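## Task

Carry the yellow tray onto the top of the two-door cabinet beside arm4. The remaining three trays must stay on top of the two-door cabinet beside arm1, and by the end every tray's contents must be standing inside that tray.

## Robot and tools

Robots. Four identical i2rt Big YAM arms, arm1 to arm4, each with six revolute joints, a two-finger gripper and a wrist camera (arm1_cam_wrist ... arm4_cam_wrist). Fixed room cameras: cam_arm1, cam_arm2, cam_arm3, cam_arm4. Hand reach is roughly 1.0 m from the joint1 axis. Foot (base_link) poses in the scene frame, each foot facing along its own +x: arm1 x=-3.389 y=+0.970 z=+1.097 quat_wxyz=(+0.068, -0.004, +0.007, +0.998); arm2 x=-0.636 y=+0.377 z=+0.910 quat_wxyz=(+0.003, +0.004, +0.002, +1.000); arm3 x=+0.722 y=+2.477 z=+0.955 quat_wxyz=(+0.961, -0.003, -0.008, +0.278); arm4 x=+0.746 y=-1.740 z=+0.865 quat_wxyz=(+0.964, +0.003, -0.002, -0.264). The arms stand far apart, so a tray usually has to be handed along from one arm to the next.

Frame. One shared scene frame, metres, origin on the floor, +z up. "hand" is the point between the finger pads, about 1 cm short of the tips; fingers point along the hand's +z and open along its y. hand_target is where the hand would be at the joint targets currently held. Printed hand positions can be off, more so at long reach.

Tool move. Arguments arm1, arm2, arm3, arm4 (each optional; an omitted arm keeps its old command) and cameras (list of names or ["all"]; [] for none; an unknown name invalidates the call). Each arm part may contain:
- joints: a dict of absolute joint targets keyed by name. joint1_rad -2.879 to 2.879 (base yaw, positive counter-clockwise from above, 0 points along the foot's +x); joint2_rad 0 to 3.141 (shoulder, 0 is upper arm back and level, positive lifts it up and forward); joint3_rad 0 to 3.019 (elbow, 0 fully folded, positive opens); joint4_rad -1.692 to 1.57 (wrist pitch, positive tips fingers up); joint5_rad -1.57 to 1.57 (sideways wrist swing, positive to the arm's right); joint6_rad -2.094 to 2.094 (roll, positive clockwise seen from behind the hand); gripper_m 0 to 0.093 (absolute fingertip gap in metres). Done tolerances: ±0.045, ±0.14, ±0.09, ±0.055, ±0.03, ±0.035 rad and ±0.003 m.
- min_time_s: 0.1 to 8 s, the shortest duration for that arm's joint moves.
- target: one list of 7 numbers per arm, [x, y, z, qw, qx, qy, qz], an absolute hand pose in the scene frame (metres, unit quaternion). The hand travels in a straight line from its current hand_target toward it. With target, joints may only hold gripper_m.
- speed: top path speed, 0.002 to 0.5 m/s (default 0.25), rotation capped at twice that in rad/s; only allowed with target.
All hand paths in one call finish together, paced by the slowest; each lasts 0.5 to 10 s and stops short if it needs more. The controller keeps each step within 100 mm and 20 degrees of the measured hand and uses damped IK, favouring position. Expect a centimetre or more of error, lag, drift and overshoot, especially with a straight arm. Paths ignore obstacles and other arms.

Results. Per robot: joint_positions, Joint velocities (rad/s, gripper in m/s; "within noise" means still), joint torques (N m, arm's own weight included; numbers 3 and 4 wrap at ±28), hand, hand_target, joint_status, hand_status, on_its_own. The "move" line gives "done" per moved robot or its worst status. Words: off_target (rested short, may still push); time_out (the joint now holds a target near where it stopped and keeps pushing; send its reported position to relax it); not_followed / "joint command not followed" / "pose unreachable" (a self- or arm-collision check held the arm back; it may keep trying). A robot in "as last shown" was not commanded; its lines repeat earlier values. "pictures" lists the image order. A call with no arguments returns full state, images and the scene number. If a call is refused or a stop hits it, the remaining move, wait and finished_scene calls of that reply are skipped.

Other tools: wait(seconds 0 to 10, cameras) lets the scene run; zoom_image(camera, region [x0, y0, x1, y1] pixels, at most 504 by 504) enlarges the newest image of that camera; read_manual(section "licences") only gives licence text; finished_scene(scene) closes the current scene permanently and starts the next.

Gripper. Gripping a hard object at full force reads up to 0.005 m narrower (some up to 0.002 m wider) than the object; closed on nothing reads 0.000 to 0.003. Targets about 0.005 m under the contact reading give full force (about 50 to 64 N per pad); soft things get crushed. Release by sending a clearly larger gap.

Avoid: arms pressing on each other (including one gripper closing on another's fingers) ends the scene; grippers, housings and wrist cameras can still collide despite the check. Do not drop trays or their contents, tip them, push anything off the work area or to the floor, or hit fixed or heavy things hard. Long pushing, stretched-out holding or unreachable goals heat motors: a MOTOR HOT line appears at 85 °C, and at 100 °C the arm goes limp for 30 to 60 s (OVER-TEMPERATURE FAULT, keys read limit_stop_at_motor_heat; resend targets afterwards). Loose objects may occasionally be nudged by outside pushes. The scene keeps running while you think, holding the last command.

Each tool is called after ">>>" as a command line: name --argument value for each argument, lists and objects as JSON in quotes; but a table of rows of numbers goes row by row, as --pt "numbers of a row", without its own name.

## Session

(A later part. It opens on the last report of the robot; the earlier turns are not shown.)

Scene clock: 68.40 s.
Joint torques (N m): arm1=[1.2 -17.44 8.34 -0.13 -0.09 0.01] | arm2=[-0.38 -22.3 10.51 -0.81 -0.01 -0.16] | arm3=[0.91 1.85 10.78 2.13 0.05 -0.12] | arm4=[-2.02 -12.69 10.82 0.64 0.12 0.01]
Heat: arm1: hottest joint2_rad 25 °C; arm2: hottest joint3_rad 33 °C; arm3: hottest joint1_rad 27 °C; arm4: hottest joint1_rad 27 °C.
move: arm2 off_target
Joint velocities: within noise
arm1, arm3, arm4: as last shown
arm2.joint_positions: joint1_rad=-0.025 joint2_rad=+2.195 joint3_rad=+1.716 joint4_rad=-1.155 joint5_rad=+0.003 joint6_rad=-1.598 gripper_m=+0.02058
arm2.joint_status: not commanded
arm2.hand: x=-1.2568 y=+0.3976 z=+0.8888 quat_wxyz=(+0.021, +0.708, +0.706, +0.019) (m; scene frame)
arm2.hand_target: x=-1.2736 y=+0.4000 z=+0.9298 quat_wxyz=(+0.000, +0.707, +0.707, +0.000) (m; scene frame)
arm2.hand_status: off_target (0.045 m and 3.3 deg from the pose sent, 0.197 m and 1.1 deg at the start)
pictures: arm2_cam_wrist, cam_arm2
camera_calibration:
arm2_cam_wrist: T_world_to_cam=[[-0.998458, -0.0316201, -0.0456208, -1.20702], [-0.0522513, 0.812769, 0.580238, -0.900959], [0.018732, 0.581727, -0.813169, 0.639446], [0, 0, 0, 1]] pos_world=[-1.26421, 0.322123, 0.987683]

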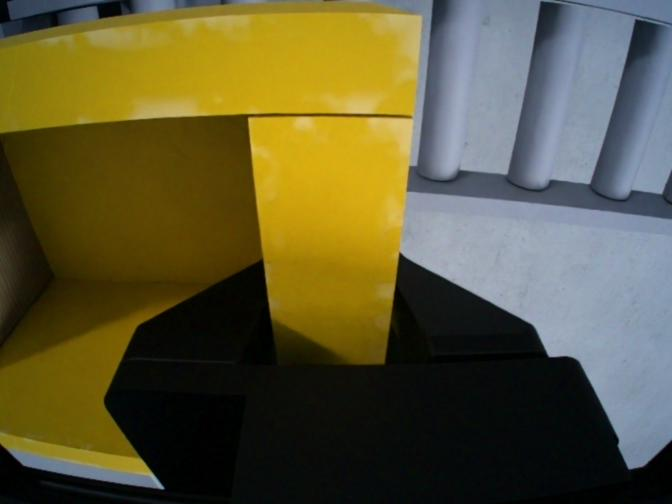

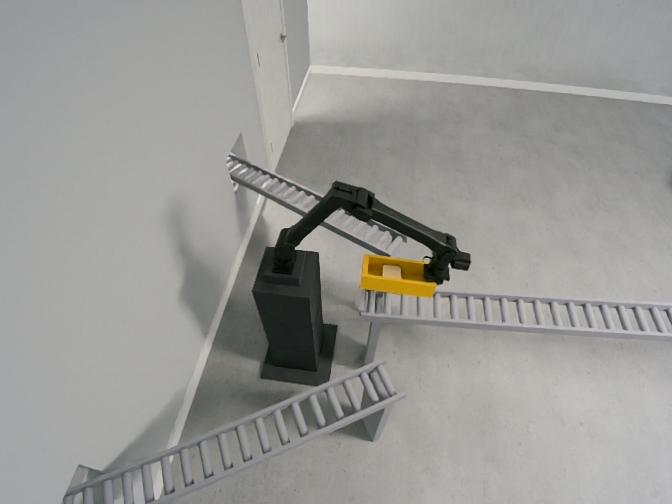

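>>> move --arm2 '{"target":[-1.08,0.02,1.0,0,0.866,0.5,0],"speed":0.15}' --cameras '["arm2_cam_wrist","cam_arm2"]'

>>> zoom_image --camera "cam_arm2" --region '[260, 120, 460, 270]'

Scene clock: 72.70 s.
Joint torques (N m): arm1=[1.26 -17.49 8.35 -0.13 -0.09 0.02] | arm2=[-0.5 -19.43 12.18 -0.29 -0.42 -0.06] | arm3=[0.97 1.85 10.76 2.14 0.04 -0.11] | arm4=[-1.96 -12.69 10.84 0.64 0.12 0.01]
Heat: arm1: hottest joint2_rad 25 °C; arm2: hottest joint3_rad 32 °C; arm3: hottest joint1_rad 27 °C; arm4: hottest joint1_rad 27 °C.
move: arm2 off_target
Joint velocities: within noise
arm1, arm3, arm4: as last shown
arm2.joint_positions: joint1_rad=+0.686 joint2_rad=+1.950 joint3_rad=+1.488 joint4_rad=-1.210 joint5_rad=+0.011 joint6_rad=-0.373 gripper_m=+0.02058
arm2.joint_status: not commanded
arm2.hand: x=-1.0582 y=+0.0385 z=+0.9546 quat_wxyz=(-0.013, +0.864, +0.502, +0.045) (m; scene frame)
arm2.hand_target: x=-1.0778 y=+0.0219 z=+1.0004 quat_wxyz=(+0.000, +0.866, +0.500, +0.000) (m; scene frame)
arm2.hand_status: off_target (0.054 m and 5.4 deg from the pose sent, 0.431 m and 30.0 deg at the start)
pictures: arm2_cam_wrist, cam_arm2
camera_calibration:
arm2_cam_wrist: T_world_to_cam=[[-0.885686, 0.464065, -0.0142456, -0.94672], [0.342452, 0.673685, 0.654886, -0.285136], [0.313507, 0.575145, -0.755594, 1.15538], [0, 0, 0, 1]] pos_world=[-1.10307, -0.0330788, 1.04624]

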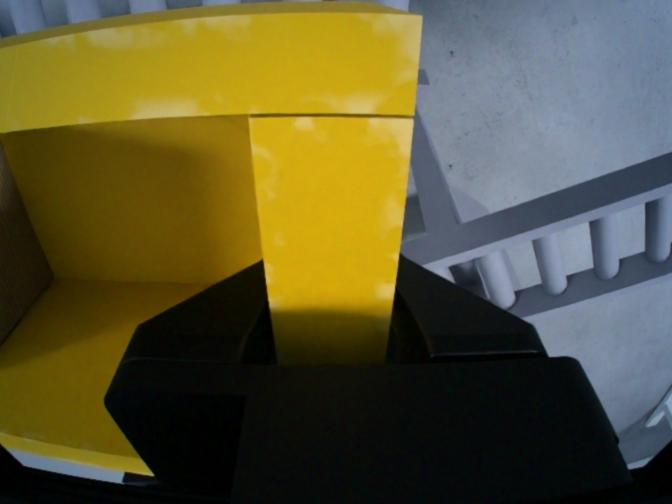

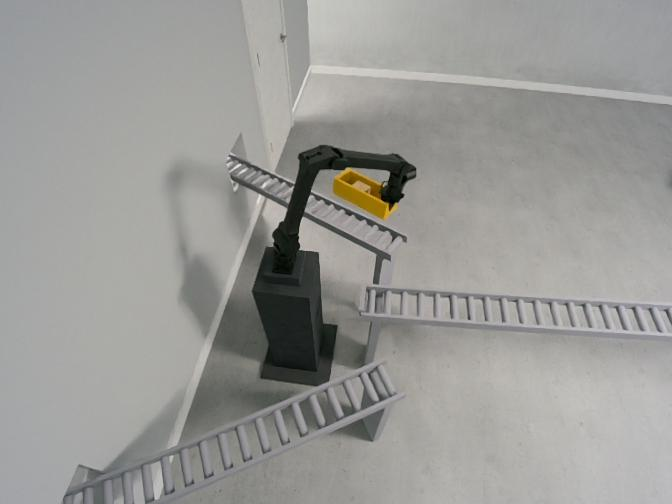

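Scaled by 2.520 from the camera's 672x504 image, which has a finer 960x720 frame.

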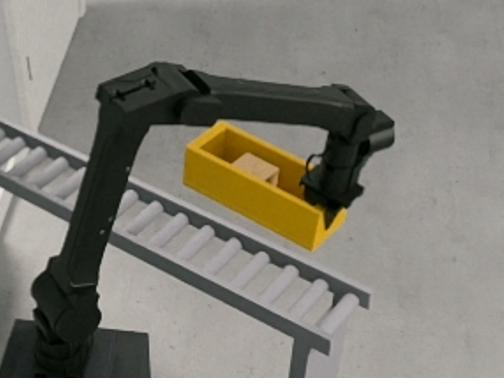

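>>> move --arm2 '{"target":[-1.082,0.008,0.86,0,0.866,0.5,0],"speed":0.15}' --cameras '["arm2_cam_wrist","cam_arm2"]'

>>> zoom_image --camera "cam_arm2" --region '[260, 120, 460, 270]'

Scene clock: 75.17 s.
Joint torques (N m): arm1=[1.2 -17.44 8.34 -0.14 -0.09 0.02] | arm2=[0.38 -19.72 7.08 0.59 -0.46 -0.03] | arm3=[0.73 1.9 10.74 2.13 0.05 -0.12] | arm4=[-2.02 -12.63 10.84 0.64 0.12 0.01]
Heat: arm1: hottest joint2_rad 25 °C; arm2: hottest joint3_rad 32 °C; arm3: hottest joint1_rad 27 °C; arm4: hottest joint1_rad 27 °C.
move: arm2 off_target
Joint velocities: within noise
arm1.joint_positions: joint1_rad=+1.546 joint2_rad=+2.173 joint3_rad=+1.622 joint4_rad=-1.022 joint5_rad=+0.011 joint6_rad=-0.154 gripper_m=+0.04995
arm1.joint_status: not commanded
arm1.hand: x=-3.4898 y=+0.3607 z=+1.0616 quat_wxyz=(+0.003, +0.710, +0.705, -0.005) (m; scene frame)
arm1.hand_target: x=-3.4800 y=+0.3621 z=+1.0599 quat_wxyz=(+0.000, +0.707, +0.707, +0.000) (m; scene frame)
arm1.hand_status: not commanded
arm2.joint_positions: joint1_rad=+0.689 joint2_rad=+2.130 joint3_rad=+1.462 joint4_rad=-0.944 joint5_rad=+0.011 joint6_rad=-0.361 gripper_m=+0.02058
arm2.joint_status: not commanded
arm2.hand: x=-1.0796 y=+0.0191 z=+0.8455 quat_wxyz=(-0.009, +0.866, +0.499, +0.015) (m; scene frame)
arm2.hand_target: x=-1.0818 y=+0.0082 z=+0.8599 quat_wxyz=(+0.000, +0.866, +0.500, +0.000) (m; scene frame)
arm2.hand_status: off_target (0.018 m and 2.0 deg from the pose sent, 0.102 m and 5.4 deg at the start)
arm3.joint_positions: joint1_rad=-0.869 joint2_rad=+0.639 joint3_rad=+1.368 joint4_rad=-1.495 joint5_rad=-0.125 joint6_rad=+0.677 gripper_m=+0.09396
arm3.joint_status: not commanded
arm3.hand: x=+0.9311 y=+2.4316 z=+1.4532 quat_wxyz=(-0.381, -0.410, -0.818, -0.131) (m; scene frame)
arm3.hand_target: x=+0.9299 y=+2.4320 z=+1.4659 quat_wxyz=(-0.395, -0.406, -0.813, -0.133) (m; scene frame)
arm3.hand_status: not commanded
arm4.joint_positions: joint1_rad=+0.565 joint2_rad=+1.597 joint3_rad=+1.386 joint4_rad=-1.306 joint5_rad=-0.003 joint6_rad=+0.010 gripper_m=+0.09396
arm4.joint_status: not commanded
arm4.hand: x=+1.2312 y=-1.7259 z=+1.0470 quat_wxyz=(-0.029, +0.010, -1.000, -0.004) (m; scene frame)
arm4.hand_target: x=+1.2376 y=-1.7335 z=+1.0512 quat_wxyz=(-0.038, +0.008, -0.999, -0.002) (m; scene frame)
arm4.hand_status: not commanded
pictures: arm2_cam_wrist, cam_arm2
camera_calibration:
arm2_cam_wrist: T_world_to_cam=[[-0.882139, 0.47087, 0.0106316, -0.975679], [0.377871, 0.694077, 0.612757, -0.11979], [0.28115, 0.544554, -0.7902, 1.08574], [0, 0, 0, 1]] pos_world=[-1.12067, -0.0486838, 0.941727]

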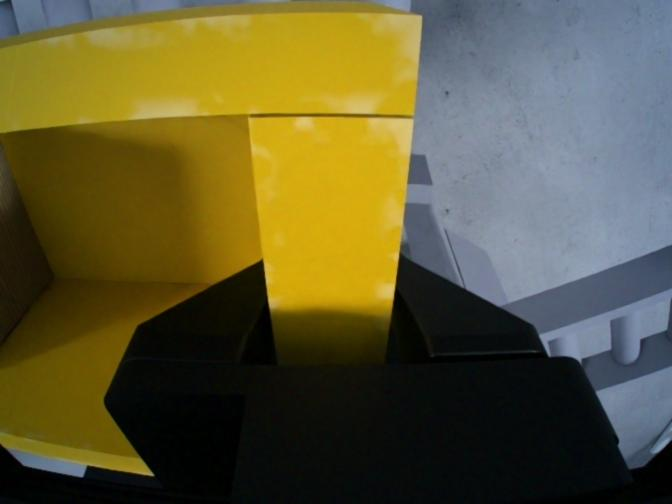

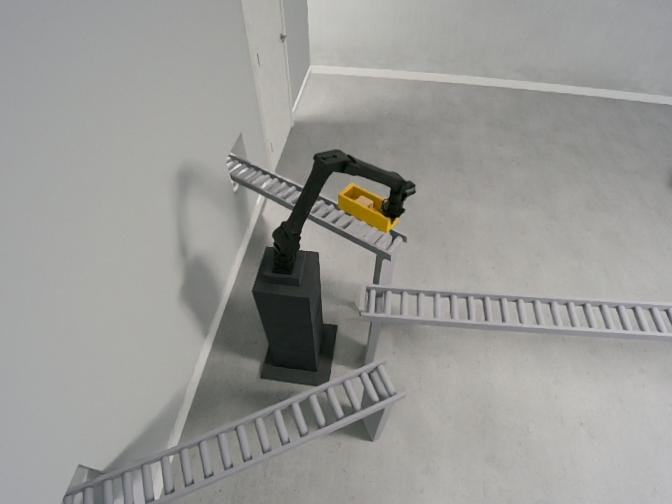

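Scaled by 2.520 from the camera's 672x504 image, which has a finer 960x720 frame.

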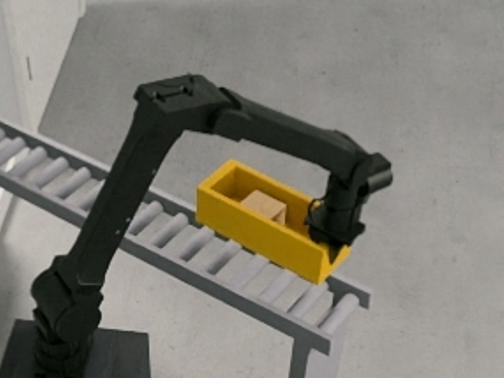

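>>> move --arm2 '{"target":[-1.075,0.012,0.8,0,0.866,0.5,0],"speed":0.12}' --cameras '["arm2_cam_wrist","cam_arm2"]'

>>> zoom_image --camera "cam_arm2" --region '[300, 160, 440, 265]'

Scene clock: 77.13 s.
Joint torques (N m): arm1=[1.2 -17.44 8.35 -0.14 -0.09 0.02] | arm2=[0.38 -19.43 6.41 0.47 -0.47 -0.05] | arm3=[0.73 1.85 10.74 2.17 0.04 -0.13] | arm4=[-2.02 -12.69 10.84 0.64 0.12 0.01]
Heat: arm1: hottest joint2_rad 25 °C; arm2: hottest joint3_rad 32 °C; arm3: hottest joint1_rad 27 °C; arm4: hottest joint3_rad 28 °C.
move: arm2 off_target
Joint velocities: within noise
arm1, arm3, arm4: as last shown
arm2.joint_positions: joint1_rad=+0.692 joint2_rad=+2.217 joint3_rad=+1.416 joint4_rad=-0.814 joint5_rad=+0.011 joint6_rad=-0.358 gripper_m=+0.02058
arm2.joint_status: not commanded
arm2.hand: x=-1.0706 y=+0.0246 z=+0.7844 quat_wxyz=(-0.010, +0.867, +0.499, +0.017) (m; scene frame)
arm2.hand_target: x=-1.0748 y=+0.0122 z=+0.7999 quat_wxyz=(+0.000, +0.866, +0.500, +0.000) (m; scene frame)
arm2.hand_status: off_target (0.021 m and 2.2 deg from the pose sent, 0.046 m and 2.0 deg at the start)
pictures: arm2_cam_wrist, cam_arm2
camera_calibration:
arm2_cam_wrist: T_world_to_cam=[[-0.881772, 0.471574, 0.00980189, -0.968637], [0.377296, 0.69271, 0.614655, -0.091673], [0.283065, 0.545684, -0.788735, 1.03278], [0, 0, 0, 1]] pos_world=[-1.11187, -0.0432823, 0.880428]

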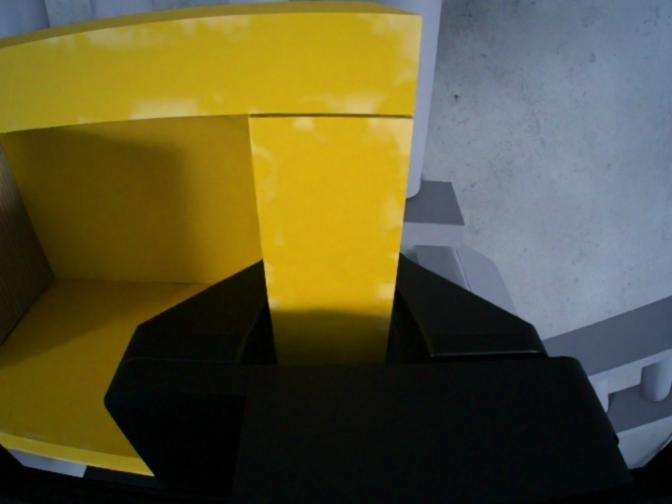

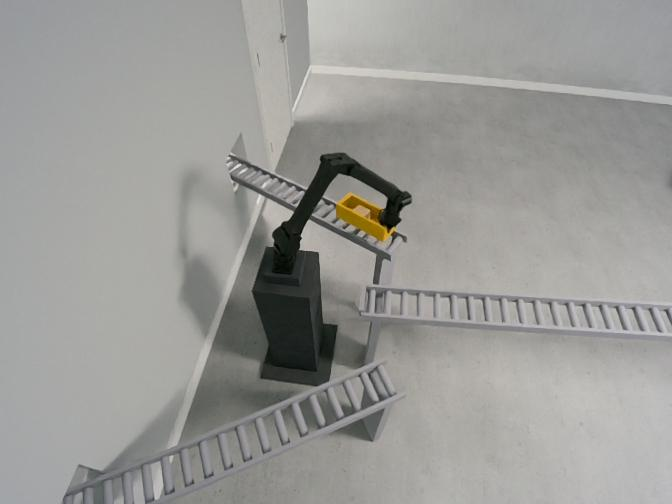

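Scaled by 3.600 from the camera's 672x504 image, which has a finer 960x720 frame.

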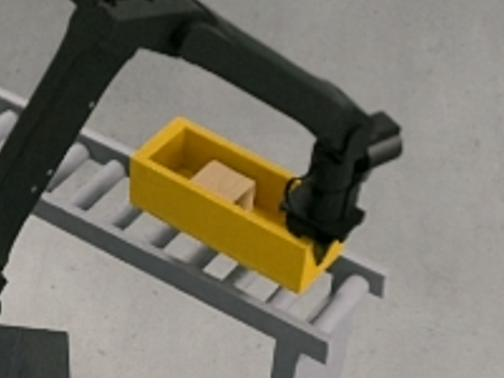

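>>> move --arm2 '{"target":[-1.066,0.027,0.78,0,0.866,0.5,0],"speed":0.1}' --cameras '["arm2_cam_wrist","cam_arm2"]'

>>> zoom_image --camera "cam_arm2" --region '[300, 160, 440, 265]'

Scene clock: 79.00 s.
Joint torques (N m): arm1=[1.2 -17.49 8.34 -0.13 -0.09 0.01] | arm2=[-0.44 -18.73 5.65 0.5 -0.45 -0.16] | arm3=[0.85 1.9 10.76 2.14 0.06 -0.11] | arm4=[-2.02 -12.69 10.84 0.64 0.12 0.01]
Heat: arm1: hottest joint2_rad 26 °C; arm2: hottest joint3_rad 32 °C; arm3: hottest joint3_rad 28 °C; arm4: hottest joint3_rad 28 °C.
move: arm2 off_target
Joint velocities: within noise
arm1, arm3, arm4: as last shown
arm2.joint_positions: joint1_rad=+0.692 joint2_rad=+2.217 joint3_rad=+1.361 joint4_rad=-0.746 joint5_rad=+0.011 joint6_rad=-0.358 gripper_m=+0.02058
arm2.joint_status: not commanded
arm2.hand: x=-1.0611 y=+0.0325 z=+0.7700 quat_wxyz=(-0.009, +0.867, +0.499, +0.010) (m; scene frame)
arm2.hand_target: x=-1.0659 y=+0.0271 z=+0.7799 quat_wxyz=(+0.000, +0.866, +0.500, +0.000) (m; scene frame)
arm2.hand_status: off_target (0.012 m and 1.6 deg from the pose sent, 0.007 m and 2.2 deg at the start)
pictures: arm2_cam_wrist, cam_arm2
camera_calibration:
arm2_cam_wrist: T_world_to_cam=[[-0.881511, 0.47194, 0.0144891, -0.967155], [0.383277, 0.697307, 0.605691, -0.0787323], [0.275747, 0.539477, -0.795568, 1.01214], [0, 0, 0, 1]] pos_world=[-1.10148, -0.0346849, 0.866924]

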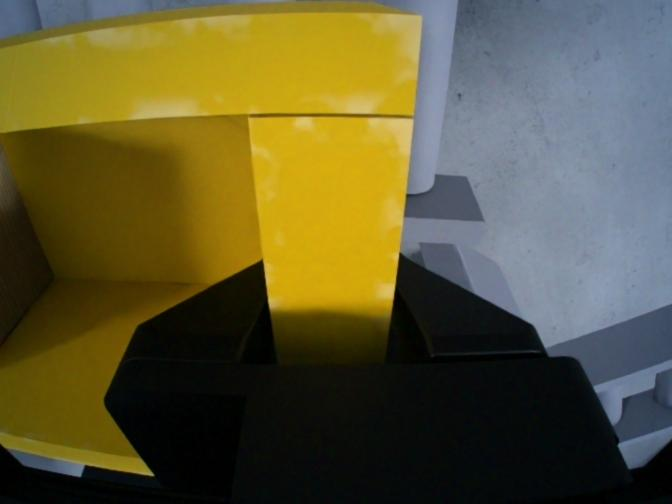

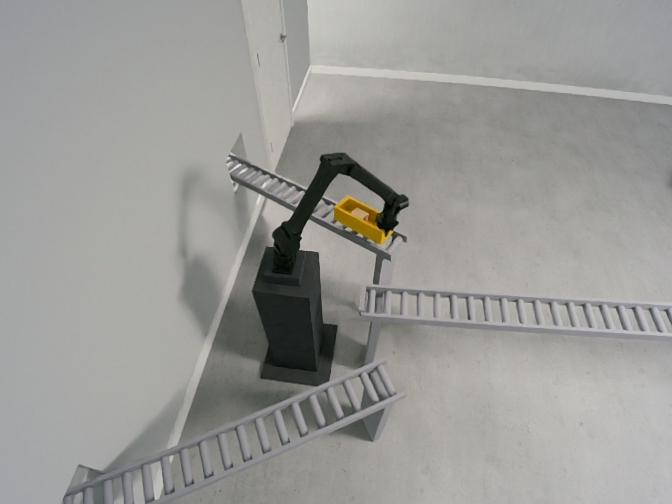

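Scaled by 3.600 from the camera's 672x504 image, which has a finer 960x720 frame.

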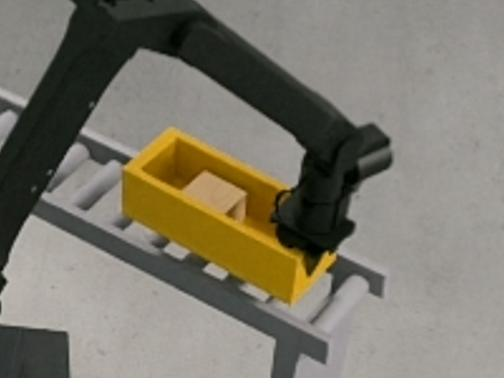

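>>> move --arm2 '{"target":[-1.066,0.023,0.75,0,0.866,0.5,0],"speed":0.08}' --cameras '["arm2_cam_wrist","cam_arm2"]'

>>> zoom_image --camera "cam_arm2" --region '[300, 160, 440, 265]'

Scene clock: 80.70 s.
Joint torques (N m): arm1=[1.2 -17.44 8.34 -0.14 -0.09 0.02] | arm2=[0.03 -18.84 6.28 0.47 -0.46 -0.1] | arm3=[0.97 2.02 10.77 2.15 0.04 -0.12] | arm4=[-2.02 -12.69 10.82 0.64 0.12 0.01]
Heat: arm1: hottest joint2_rad 26 °C; arm2: hottest joint3_rad 32 °C; arm3: hottest joint3_rad 28 °C; arm4: hottest joint3_rad 28 °C.
move: arm2 off_target
Joint velocities: within noise
arm1, arm3, arm4: as last shown
arm2.joint_positions: joint1_rad=+0.692 joint2_rad=+2.281 joint3_rad=+1.361 joint4_rad=-0.698 joint5_rad=+0.011 joint6_rad=-0.358 gripper_m=+0.02058
arm2.joint_status: not commanded
arm2.hand: x=-1.0563 y=+0.0365 z=+0.7360 quat_wxyz=(-0.010, +0.867, +0.499, +0.018) (m; scene frame)
arm2.hand_target: x=-1.0657 y=+0.0233 z=+0.7501 quat_wxyz=(+0.000, +0.866, +0.500, +0.000) (m; scene frame)
arm2.hand_status: off_target (0.022 m and 2.4 deg from the pose sent, 0.023 m and 1.6 deg at the start)
pictures: arm2_cam_wrist, cam_arm2
camera_calibration:
arm2_cam_wrist: T_world_to_cam=[[-0.881612, 0.471897, 0.00858968, -0.960097], [0.376077, 0.691368, 0.616909, -0.0785522], [0.285179, 0.547105, -0.786987, 0.984924], [0, 0, 0, 1]] pos_world=[-1.09777, -0.0314812, 0.831829]

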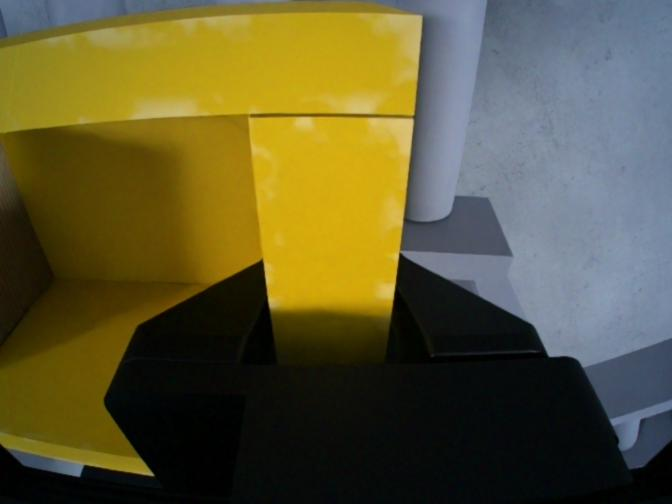

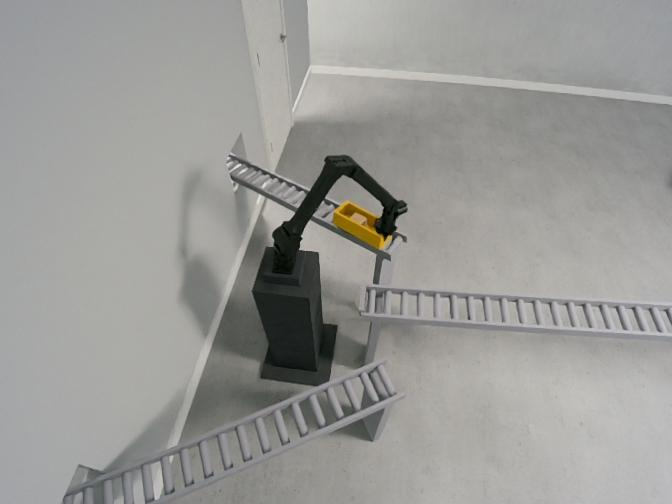

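Scaled by 3.600 from the camera's 672x504 image, which has a finer 960x720 frame.

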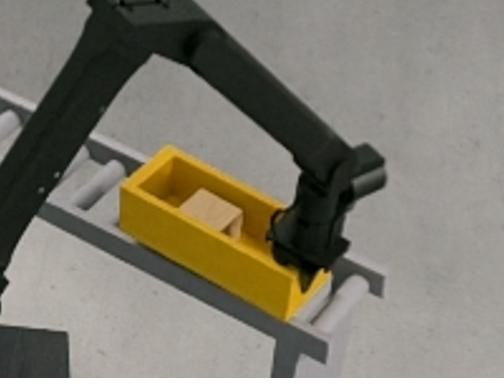

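>>> move --arm2 '{"target":[-1.072,0.003,0.757,0,0.866,0.5,0],"speed":0.08}'

>>> move --arm2 '{"target":[-1.072,0.007,0.728,0,0.866,0.5,0],"speed":0.06}' --cameras '["arm2_cam_wrist","cam_arm2"]'

>>> zoom_image --camera "cam_arm2" --region '[300, 160, 440, 265]'

Scene clock: 82.37 s.
Joint torques (N m): arm1=[1.2 -17.49 8.34 -0.14 -0.09 0.02] | arm2=[0.15 -18.49 9.11 -0.14 -0.47 -0.05] | arm3=[0.67 1.85 10.76 2.17 0.05 -0.11] | arm4=[-2.02 -12.69 10.84 0.64 0.12 0.01]
Heat: arm1: hottest joint2_rad 26 °C; arm2: hottest joint3_rad 31 °C; arm3: hottest joint3_rad 28 °C; arm4: hottest joint3_rad 28 °C.
move: arm2 off_target
Joint velocities: within noise
arm1, arm3, arm4: as last shown
arm2.joint_positions: joint1_rad=+0.711 joint2_rad=+2.283 joint3_rad=+1.381 joint4_rad=-0.727 joint5_rad=+0.011 joint6_rad=-0.342 gripper_m=+0.02058
arm2.joint_status: not commanded
arm2.hand: x=-1.0522 y=+0.0264 z=+0.7399 quat_wxyz=(-0.011, +0.866, +0.500, +0.023) (m; scene frame)
arm2.hand_target: x=-1.0710 y=+0.0037 z=+0.7581 quat_wxyz=(+0.000, +0.866, +0.500, +0.000) (m; scene frame)
arm2.hand_status: off_target (0.035 m and 2.9 deg from the pose sent, 0.042 m and 2.4 deg at the start)
pictures: none

Scene clock: 83.37 s.
Joint torques (N m): arm1=[1.2 -17.44 8.34 -0.13 -0.09 0.02] | arm2=[-0.38 -16.09 8.61 1.11 -0.53 -0.13] | arm3=[0.91 1.9 10.77 2.18 0.05 -0.13] | arm4=[-1.96 -12.69 10.84 0.64 0.12 0.01]
Heat: arm1: hottest joint2_rad 26 °C; arm2: hottest joint3_rad 31 °C; arm3: hottest joint3_rad 28 °C; arm4: hottest joint3_rad 28 °C.
move: arm2 off_target
Joint velocities: within noise
arm1, arm3, arm4: as last shown
arm2.joint_positions: joint1_rad=+0.711 joint2_rad=+2.305 joint3_rad=+1.388 joint4_rad=-0.710 joint5_rad=+0.014 joint6_rad=-0.340 gripper_m=+0.02058
arm2.joint_status: not commanded
arm2.hand: x=-1.0532 y=+0.0260 z=+0.7296 quat_wxyz=(-0.012, +0.866, +0.499, +0.022) (m; scene frame)
arm2.hand_target: x=-1.0712 y=+0.0078 z=+0.7290 quat_wxyz=(+0.000, +0.866, +0.500, +0.000) (m; scene frame)
arm2.hand_status: off_target (0.027 m and 2.9 deg from the pose sent, 0.030 m and 2.9 deg at the start)
pictures: arm2_cam_wrist, cam_arm2
camera_calibration:
arm2_cam_wrist: T_world_to_cam=[[-0.882785, 0.469702, 0.00842821, -0.953388], [0.371413, 0.686844, 0.624738, -0.078975], [0.287652, 0.554639, -0.780789, 0.98268], [0, 0, 0, 1]] pos_world=[-1.09497, -0.0429805, 0.82464]

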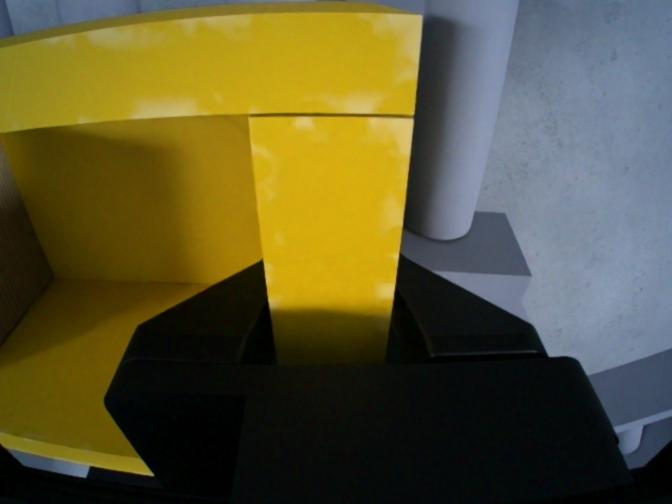

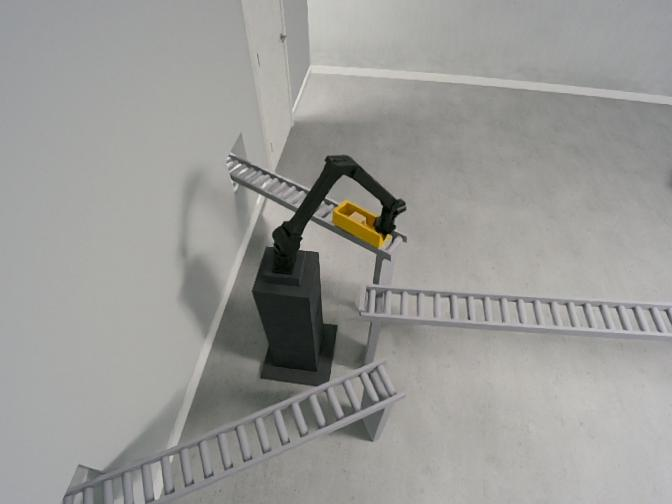

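Scaled by 3.600 from the camera's 672x504 image, which has a finer 960x720 frame.

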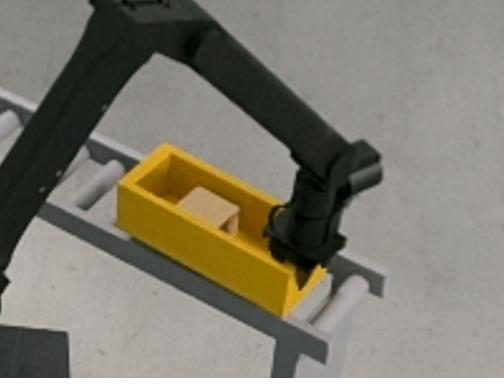

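>>> move --arm2 '{"target":[-1.085,-0.014,0.79,0,0.866,0.5,0],"speed":0.12}'

>>> move --arm2 '{"target":[-1.08,-0.005,0.725,0,0.866,0.5,0],"speed":0.08}' --cameras '["arm2_cam_wrist","cam_arm2"]'

>>> zoom_image --camera "cam_arm2" --region '[300, 160, 440, 265]'

Scene clock: 85.70 s.
Joint torques (N m): arm1=[1.2 -17.49 8.34 -0.13 -0.09 0.02] | arm2=[0.44 -21.77 9.55 -0.32 -0.56 -0.09] | arm3=[0.85 1.85 10.8 2.14 0.05 -0.13] | arm4=[-1.96 -12.69 10.84 0.64 0.12 0.01]
Heat: arm1: hottest joint2_rad 26 °C; arm2: hottest joint3_rad 31 °C; arm3: hottest joint3_rad 28 °C; arm4: hottest joint3_rad 28 °C.
move: arm2 off_target
Joint velocities: within noise
arm1, arm3, arm4: as last shown
arm2.joint_positions: joint1_rad=+0.715 joint2_rad=+2.301 joint3_rad=+1.450 joint4_rad=-0.820 joint5_rad=+0.014 joint6_rad=-0.333 gripper_m=+0.02058
arm2.joint_status: not commanded
arm2.hand: x=-1.0573 y=+0.0200 z=+0.7473 quat_wxyz=(-0.017, +0.866, +0.497, +0.045) (m; scene frame)
arm2.hand_target: x=-1.0830 y=-0.0123 z=+0.7910 quat_wxyz=(+0.000, +0.866, +0.500, +0.000) (m; scene frame)
arm2.hand_status: off_target (0.061 m and 5.5 deg from the pose sent, 0.079 m and 2.9 deg at the start)
pictures: none

Scene clock: 87.17 s.
Joint torques (N m): arm1=[1.2 -17.44 8.34 -0.14 -0.09 0.02] | arm2=[-0.03 -18.37 8.18 0.49 -0.48 -0.13] | arm3=[0.97 1.85 10.74 2.17 0.04 -0.12] | arm4=[-2.02 -12.69 10.82 0.62 0.12 0]
Heat: arm1: hottest joint2_rad 26 °C; arm2: hottest joint3_rad 31 °C; arm3: hottest joint3_rad 28 °C; arm4: hottest joint3_rad 28 °C.
move: arm2 off_target
Joint velocities: within noise
arm1, arm3, arm4: as last shown
arm2.joint_positions: joint1_rad=+0.715 joint2_rad=+2.360 joint3_rad=+1.450 joint4_rad=-0.717 joint5_rad=+0.012 joint6_rad=-0.333 gripper_m=+0.02058
arm2.joint_status: not commanded
arm2.hand: x=-1.0626 y=+0.0150 z=+0.7140 quat_wxyz=(-0.012, +0.867, +0.498, +0.023) (m; scene frame)
arm2.hand_target: x=-1.0794 y=-0.0045 z=+0.7259 quat_wxyz=(+0.000, +0.866, +0.500, +0.000) (m; scene frame)
arm2.hand_status: off_target (0.029 m and 3.0 deg from the pose sent, 0.041 m and 5.5 deg at the start)
pictures: arm2_cam_wrist, cam_arm2
camera_calibration:
arm2_cam_wrist: T_world_to_cam=[[-0.880786, 0.473468, 0.00664799, -0.953113], [0.373232, 0.685542, 0.625084, -0.056485], [0.291399, 0.553046, -0.78053, 0.983041], [0, 0, 0, 1]] pos_world=[-1.10486, -0.0536761, 0.808937]

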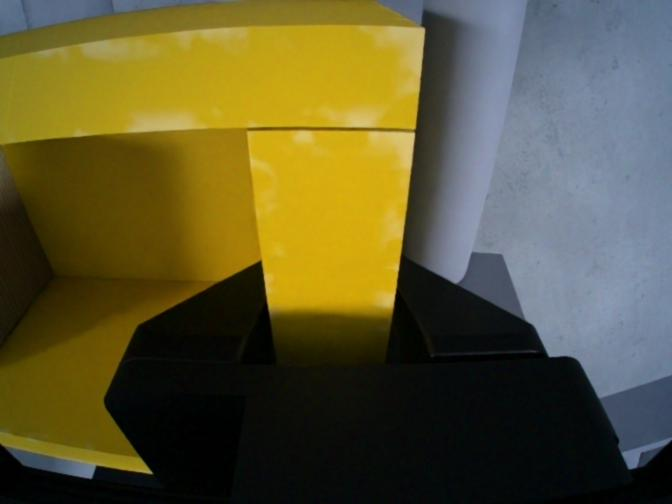

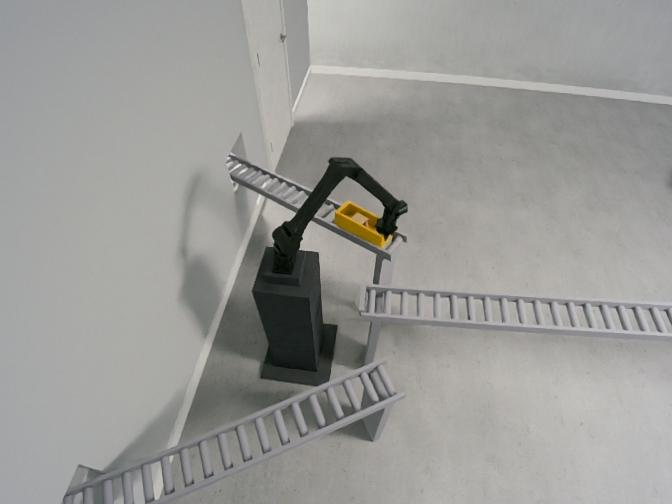

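Scaled by 3.600 from the camera's 672x504 image, which has a finer 960x720 frame.

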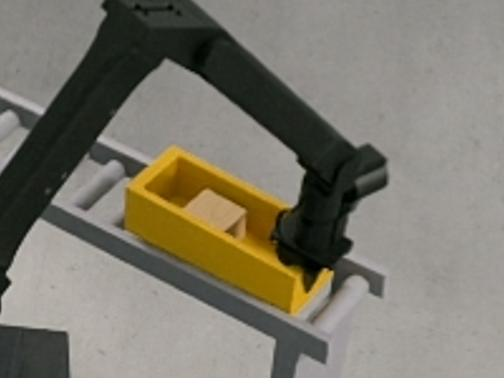

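>>> move --arm2 '{"target":[-1.08,-0.004,0.7,0,0.866,0.5,0],"speed":0.06}' --cameras '["arm2_cam_wrist","cam_arm2"]'

>>> zoom_image --camera "cam_arm2" --region '[300, 160, 440, 265]'

Scene clock: 88.47 s.
Joint torques (N m): arm1=[1.2 -17.44 8.34 -0.14 -0.09 0.01] | arm2=[-0.09 -15.85 8.08 0.7 -0.41 -0.13] | arm3=[0.91 1.79 10.8 2.15 0.04 -0.12] | arm4=[-2.02 -12.69 10.82 0.64 0.12 0]
Heat: arm1: hottest joint2_rad 26 °C; arm2: hottest joint3_rad 31 °C; arm3: hottest joint3_rad 28 °C; arm4: hottest joint3_rad 28 °C.
move: arm2 off_target
Joint velocities: within noise
arm1.joint_positions: joint1_rad=+1.546 joint2_rad=+2.173 joint3_rad=+1.622 joint4_rad=-1.022 joint5_rad=+0.011 joint6_rad=-0.154 gripper_m=+0.04995
arm1.joint_status: not commanded
arm1.hand: x=-3.4898 y=+0.3607 z=+1.0616 quat_wxyz=(+0.003, +0.710, +0.705, -0.005) (m; scene frame)
arm1.hand_target: x=-3.4800 y=+0.3621 z=+1.0599 quat_wxyz=(+0.000, +0.707, +0.707, +0.000) (m; scene frame)
arm1.hand_status: not commanded
arm2.joint_positions: joint1_rad=+0.715 joint2_rad=+2.373 joint3_rad=+1.464 joint4_rad=-0.684 joint5_rad=+0.010 joint6_rad=-0.334 gripper_m=+0.02058
arm2.joint_status: not commanded
arm2.hand: x=-1.0716 y=+0.0069 z=+0.7100 quat_wxyz=(-0.007, +0.867, +0.498, +0.006) (m; scene frame)
arm2.hand_target: x=-1.0795 y=-0.0036 z=+0.7005 quat_wxyz=(+0.000, +0.866, +0.500, +0.000) (m; scene frame)
arm2.hand_status: off_target (0.017 m and 1.1 deg from the pose sent, 0.029 m and 3.0 deg at the start)
arm3.joint_positions: joint1_rad=-0.869 joint2_rad=+0.639 joint3_rad=+1.368 joint4_rad=-1.495 joint5_rad=-0.125 joint6_rad=+0.677 gripper_m=+0.09396
arm3.joint_status: not commanded
arm3.hand: x=+0.9311 y=+2.4316 z=+1.4532 quat_wxyz=(-0.381, -0.410, -0.818, -0.131) (m; scene frame)
arm3.hand_target: x=+0.9299 y=+2.4320 z=+1.4659 quat_wxyz=(-0.395, -0.406, -0.813, -0.133) (m; scene frame)
arm3.hand_status: not commanded
arm4.joint_positions: joint1_rad=+0.565 joint2_rad=+1.597 joint3_rad=+1.386 joint4_rad=-1.306 joint5_rad=-0.003 joint6_rad=+0.010 gripper_m=+0.09396
arm4.joint_status: not commanded
arm4.hand: x=+1.2312 y=-1.7259 z=+1.0470 quat_wxyz=(-0.029, +0.010, -1.000, -0.004) (m; scene frame)
arm4.hand_target: x=+1.2376 y=-1.7335 z=+1.0512 quat_wxyz=(-0.038, +0.008, -0.999, -0.002) (m; scene frame)
arm4.hand_status: not commanded
pictures: arm2_cam_wrist, cam_arm2
camera_calibration:
arm2_cam_wrist: T_world_to_cam=[[-0.880875, 0.47302, 0.0176521, -0.965101], [0.388359, 0.700889, 0.598274, -0.00987256], [0.270624, 0.53386, -0.801097, 0.979504], [0, 0, 0, 1]] pos_world=[-1.11138, -0.0594862, 0.80762]

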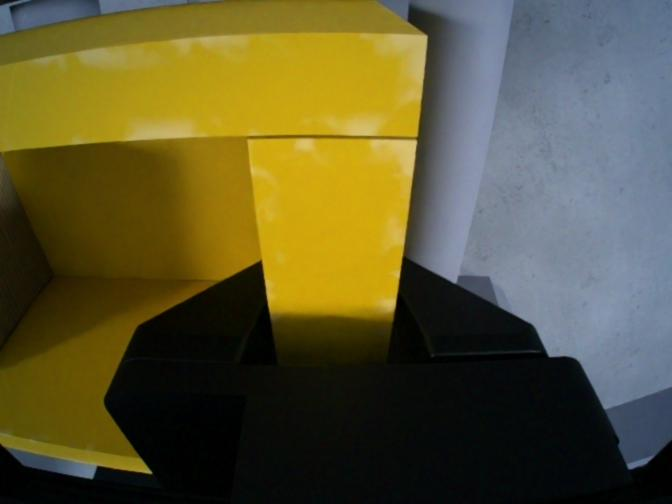

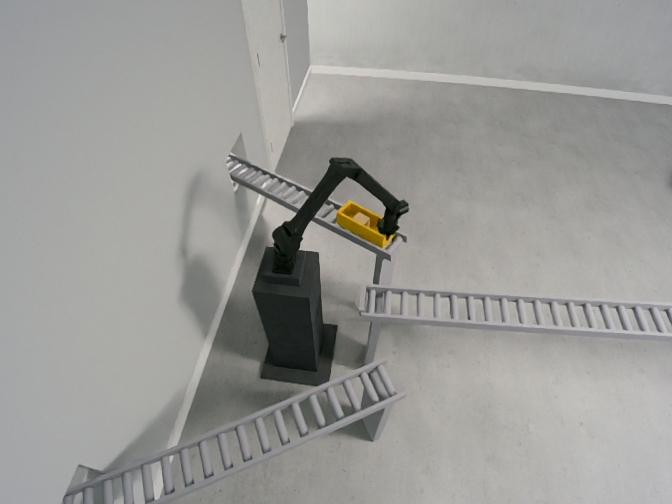

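Scaled by 3.600 from the camera's 672x504 image, which has a finer 960x720 frame.

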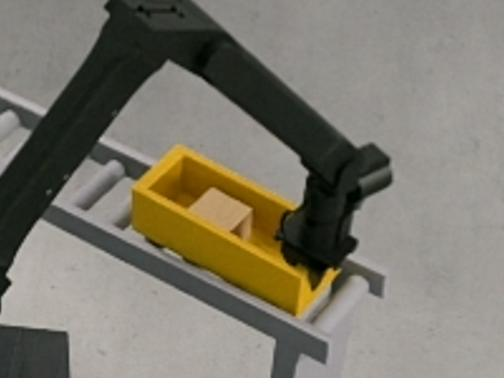

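>>> move --arm2 '{"joints":{"gripper_m":0.05}}'

>>> move --arm2 '{"target":[-1.09,0.0,0.95,0,0.866,0.5,0],"speed":0.15}' --arm4 '{"target":[1.2,-1.2,0.95,0,0.9239,-0.3827,0]}' --cameras '["cam_arm2","arm2_cam_wrist","cam_arm4","arm4_cam_wrist"]'

Scene clock: 89.63 s.
Joint torques (N m): arm1=[1.2 -17.44 8.35 -0.13 -0.09 0.01] | arm2=[-0.21 -17.2 7.76 0.68 0.03 -0.14] | arm3=[0.85 1.85 10.8 2.14 0.04 -0.12] | arm4=[-2.02 -12.69 10.84 0.62 0.12 0.01]
Heat: arm1: hottest joint2_rad 26 °C; arm2: hottest joint3_rad 31 °C; arm3: hottest joint3_rad 28 °C; arm4: hottest joint3_rad 28 °C.
move: arm2 done
Joint velocities: within noise
arm1, arm3, arm4: as last shown
arm2.joint_positions: joint1_rad=+0.715 joint2_rad=+2.392 joint3_rad=+1.467 joint4_rad=-0.684 joint5_rad=-0.003 joint6_rad=-0.333 gripper_m=+0.04995
arm2.joint_status: all done
arm2.hand: x=-1.0661 y=+0.0081 z=+0.7001 quat_wxyz=(-0.003, +0.867, +0.498, +0.015) (m; scene frame)
arm2.hand_target: x=-1.0795 y=-0.0035 z=+0.7004 quat_wxyz=(+0.000, +0.866, +0.500, +0.000) (m; scene frame)
arm2.hand_status: not commanded
pictures: none

Scene clock: 95.37 s.
Joint torques (N m): arm1=[1.2 -17.44 8.35 -0.14 -0.09 0.02] | arm2=[-0.97 -18.67 11.19 0.02 0.05 -0.2] | arm3=[1.03 1.9 10.8 2.13 0.04 -0.12] | arm4=[0.09 -19.78 13.49 -0.17 0 -0.01]
Heat: arm1: hottest joint2_rad 26 °C; arm2: hottest joint3_rad 31 °C; arm3: hottest joint3_rad 28 °C; arm4: hottest joint3_rad 28 °C.
move: arm2 off_target; arm4 off_target
Joint velocities: within noise
arm1, arm3: as last shown
arm2.joint_positions: joint1_rad=+0.707 joint2_rad=+2.030 joint3_rad=+1.521 joint4_rad=-1.137 joint5_rad=-0.003 joint6_rad=-0.345 gripper_m=+0.04995
arm2.joint_status: not commanded
arm2.hand: x=-1.0673 y=+0.0126 z=+0.9205 quat_wxyz=(-0.006, +0.866, +0.499, +0.033) (m; scene frame)
arm2.hand_target: x=-1.0888 y=+0.0012 z=+0.9506 quat_wxyz=(+0.000, +0.866, +0.500, +0.000) (m; scene frame)
arm2.hand_status: off_target (0.039 m and 3.9 deg from the pose sent, 0.251 m and 1.8 deg at the start)
arm4.joint_positions: joint1_rad=+1.399 joint2_rad=+2.280 joint3_rad=+2.167 joint4_rad=-1.471 joint5_rad=-0.003 joint6_rad=-1.474 gripper_m=+0.09397
arm4.joint_status: not commanded
arm4.hand: x=+1.1974 y=-1.2109 z=+0.9517 quat_wxyz=(+0.004, +0.920, -0.391, -0.002) (m; scene frame)
arm4.hand_target: x=+1.1995 y=-1.2003 z=+0.9500 quat_wxyz=(-0.001, +0.924, -0.383, +0.000) (m; scene frame)
arm4.hand_status: off_target (0.011 m and 1.1 deg from the pose sent, 0.536 m and 133.8 deg at the start)
pictures: arm2_cam_wrist, arm4_cam_wrist, cam_arm2, cam_arm4
camera_calibration:
arm2_cam_wrist: T_world_to_cam=[[-0.8824, 0.470273, -0.01461, -0.939642], [0.355563, 0.686855, 0.633882, -0.209158], [0.308132, 0.554142, -0.773292, 1.15824], [0, 0, 0, 1]] pos_world=[-1.11166, -0.05628, 1.01451]
arm4_cam_wrist: T_world_to_cam=[[0.721621, 0.692251, -0.00717982, -0.0195405], [0.562802, -0.580578, 0.588373, -1.93432], [0.403133, -0.428623, -0.808558, -0.106886], [0, 0, 0, 1]] pos_world=[1.14583, -1.15531, 1.05154]

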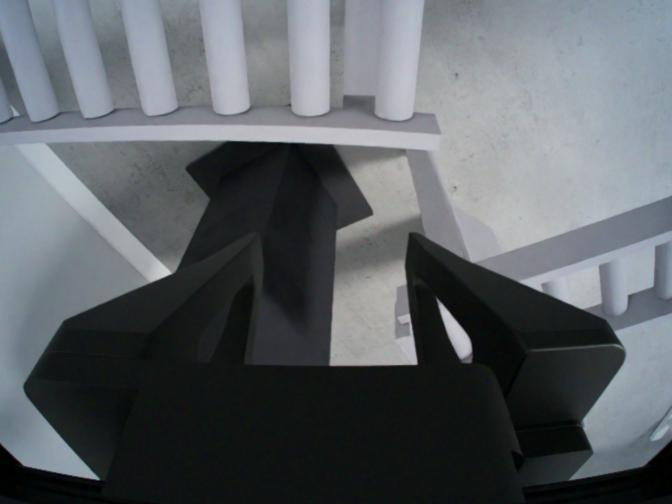

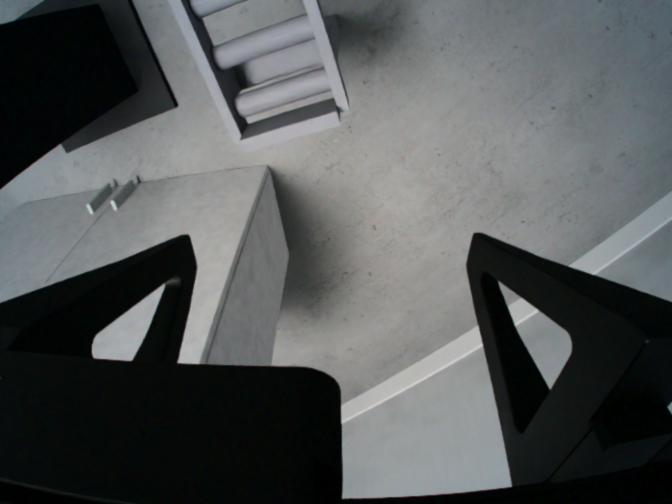

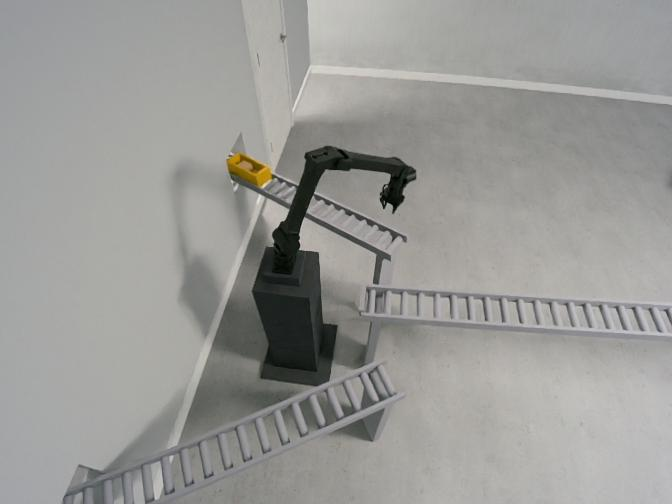

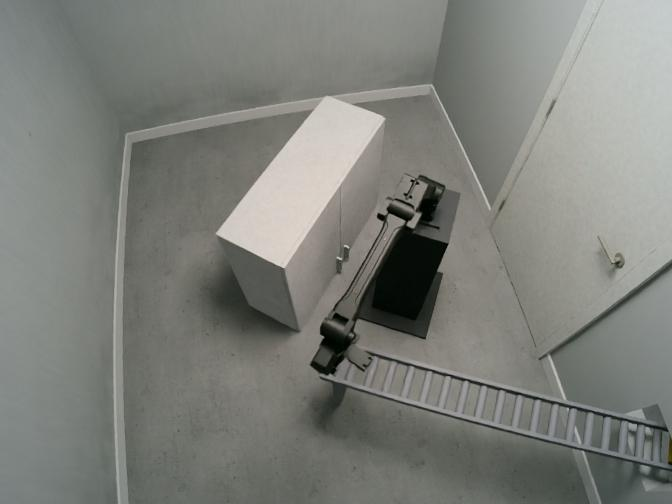

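>>> move --arm4 '{"target":[0.965,-1.145,0.84,0,0.5,-0.866,0],"joints":{"gripper_m":0.07}}' --cameras '["cam_arm4","arm4_cam_wrist"]'

Scene clock: 101.00 s.
Joint torques (N m): arm1=[1.2 -17.49 8.34 -0.13 -0.09 0.02] | arm2=[-0.97 -18.67 11.19 0.01 0.05 -0.2] | arm3=[0.79 1.9 10.76 2.15 0.05 -0.13] | arm4=[0.09 -20.13 8.14 0.65 0.14 0.2]
Heat: arm1: hottest joint2_rad 26 °C; arm2: hottest joint3_rad 32 °C; arm3: hottest joint3_rad 28 °C; arm4: hottest joint3_rad 28 °C.
move: arm4 done
Joint velocities: within noise
arm1, arm2, arm3: as last shown
arm4.joint_positions: joint1_rad=+1.742 joint2_rad=+2.198 joint3_rad=+1.710 joint4_rad=-1.097 joint5_rad=-0.005 joint6_rad=+0.160 gripper_m=+0.07009
arm4.joint_status: all done
arm4.hand: x=+0.9704 y=-1.1482 z=+0.8390 quat_wxyz=(+0.004, +0.500, -0.866, +0.002) (m; scene frame)
arm4.hand_target: x=+0.9651 y=-1.1450 z=+0.8400 quat_wxyz=(+0.000, +0.500, -0.866, +0.000) (m; scene frame)
arm4.hand_status: done (0.006 m and 0.5 deg from the pose sent, 0.266 m and 74.0 deg at the start)
pictures: arm4_cam_wrist, cam_arm4
camera_calibration:
arm4_cam_wrist: T_world_to_cam=[[0.864646, -0.502382, -0.0000759419, -1.41639], [-0.403136, -0.693923, 0.596617, -0.903511], [-0.299783, -0.515832, -0.802526, 0.497431], [0, 0, 0, 1]] pos_world=[1.00956, -1.08194, 0.938144]

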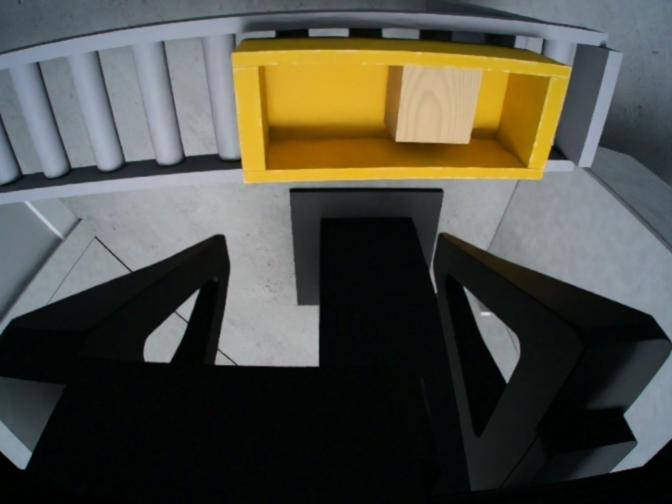

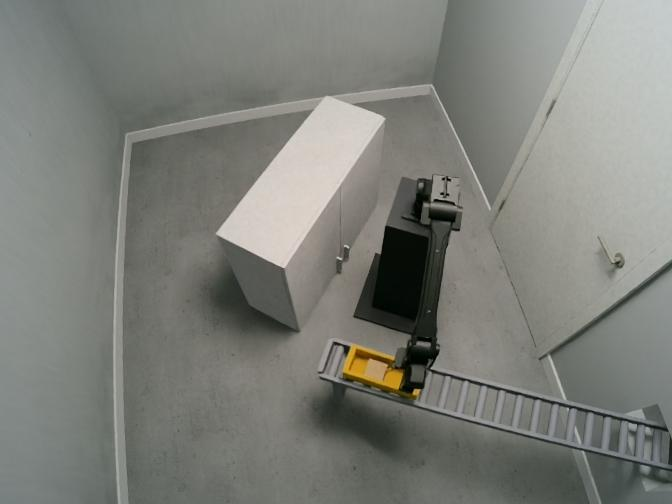

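>>> move --arm4 '{"target":[0.93,-1.167,0.7,0,0.5,-0.866,0],"speed":0.15}' --cameras '["cam_arm4","arm4_cam_wrist"]'

Scene clock: 103.33 s.
Joint torques (N m): arm1=[1.14 -17.49 8.34 -0.13 -0.09 0.02] | arm2=[-0.97 -18.67 11.19 0.02 0.05 -0.2] | arm3=[0.67 1.85 10.74 2.1 0.04 -0.12] | arm4=[0.32 -18.14 7.3 0.69 0.12 0.2]
Heat: arm1: hottest joint2_rad 26 °C; arm2: hottest joint3_rad 32 °C; arm3: hottest joint3_rad 28 °C; arm4: hottest joint3_rad 28 °C.
move: arm4 off_target
Joint velocities: within noise
arm1, arm2, arm3: as last shown
arm4.joint_positions: joint1_rad=+1.782 joint2_rad=+2.330 joint3_rad=+1.545 joint4_rad=-0.787 joint5_rad=-0.005 joint6_rad=+0.203 gripper_m=+0.07009
arm4.joint_status: not commanded
arm4.hand: x=+0.9370 y=-1.1690 z=+0.7086 quat_wxyz=(-0.001, +0.499, -0.867, -0.002) (m; scene frame)
arm4.hand_target: x=+0.9299 y=-1.1672 z=+0.7001 quat_wxyz=(+0.000, +0.500, -0.866, +0.000) (m; scene frame)
arm4.hand_status: off_target (0.011 m and 0.2 deg from the pose sent, 0.146 m and 0.5 deg at the start)
pictures: arm4_cam_wrist, cam_arm4
camera_calibration:
arm4_cam_wrist: T_world_to_cam=[[0.863544, -0.504271, -0.00156857, -1.39803], [-0.407455, -0.699578, 0.587001, -0.849339], [-0.297105, -0.506263, -0.809584, 0.385592], [0, 0, 0, 1]] pos_world=[0.975751, -1.10395, 0.80854]

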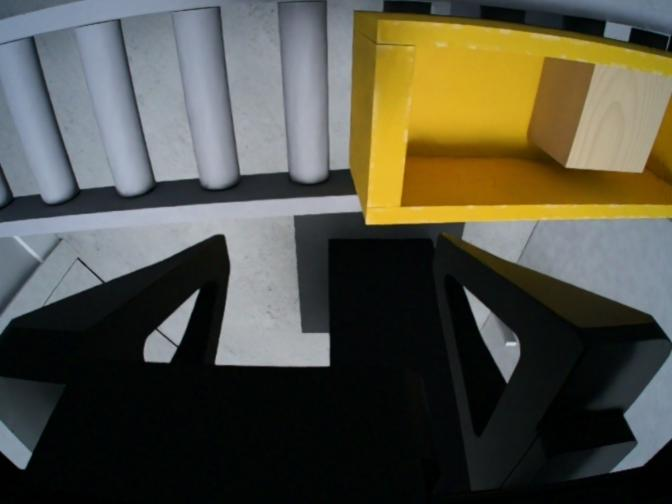

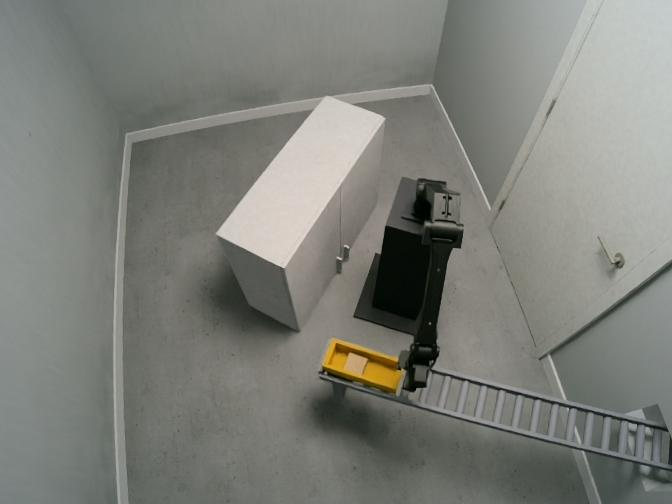

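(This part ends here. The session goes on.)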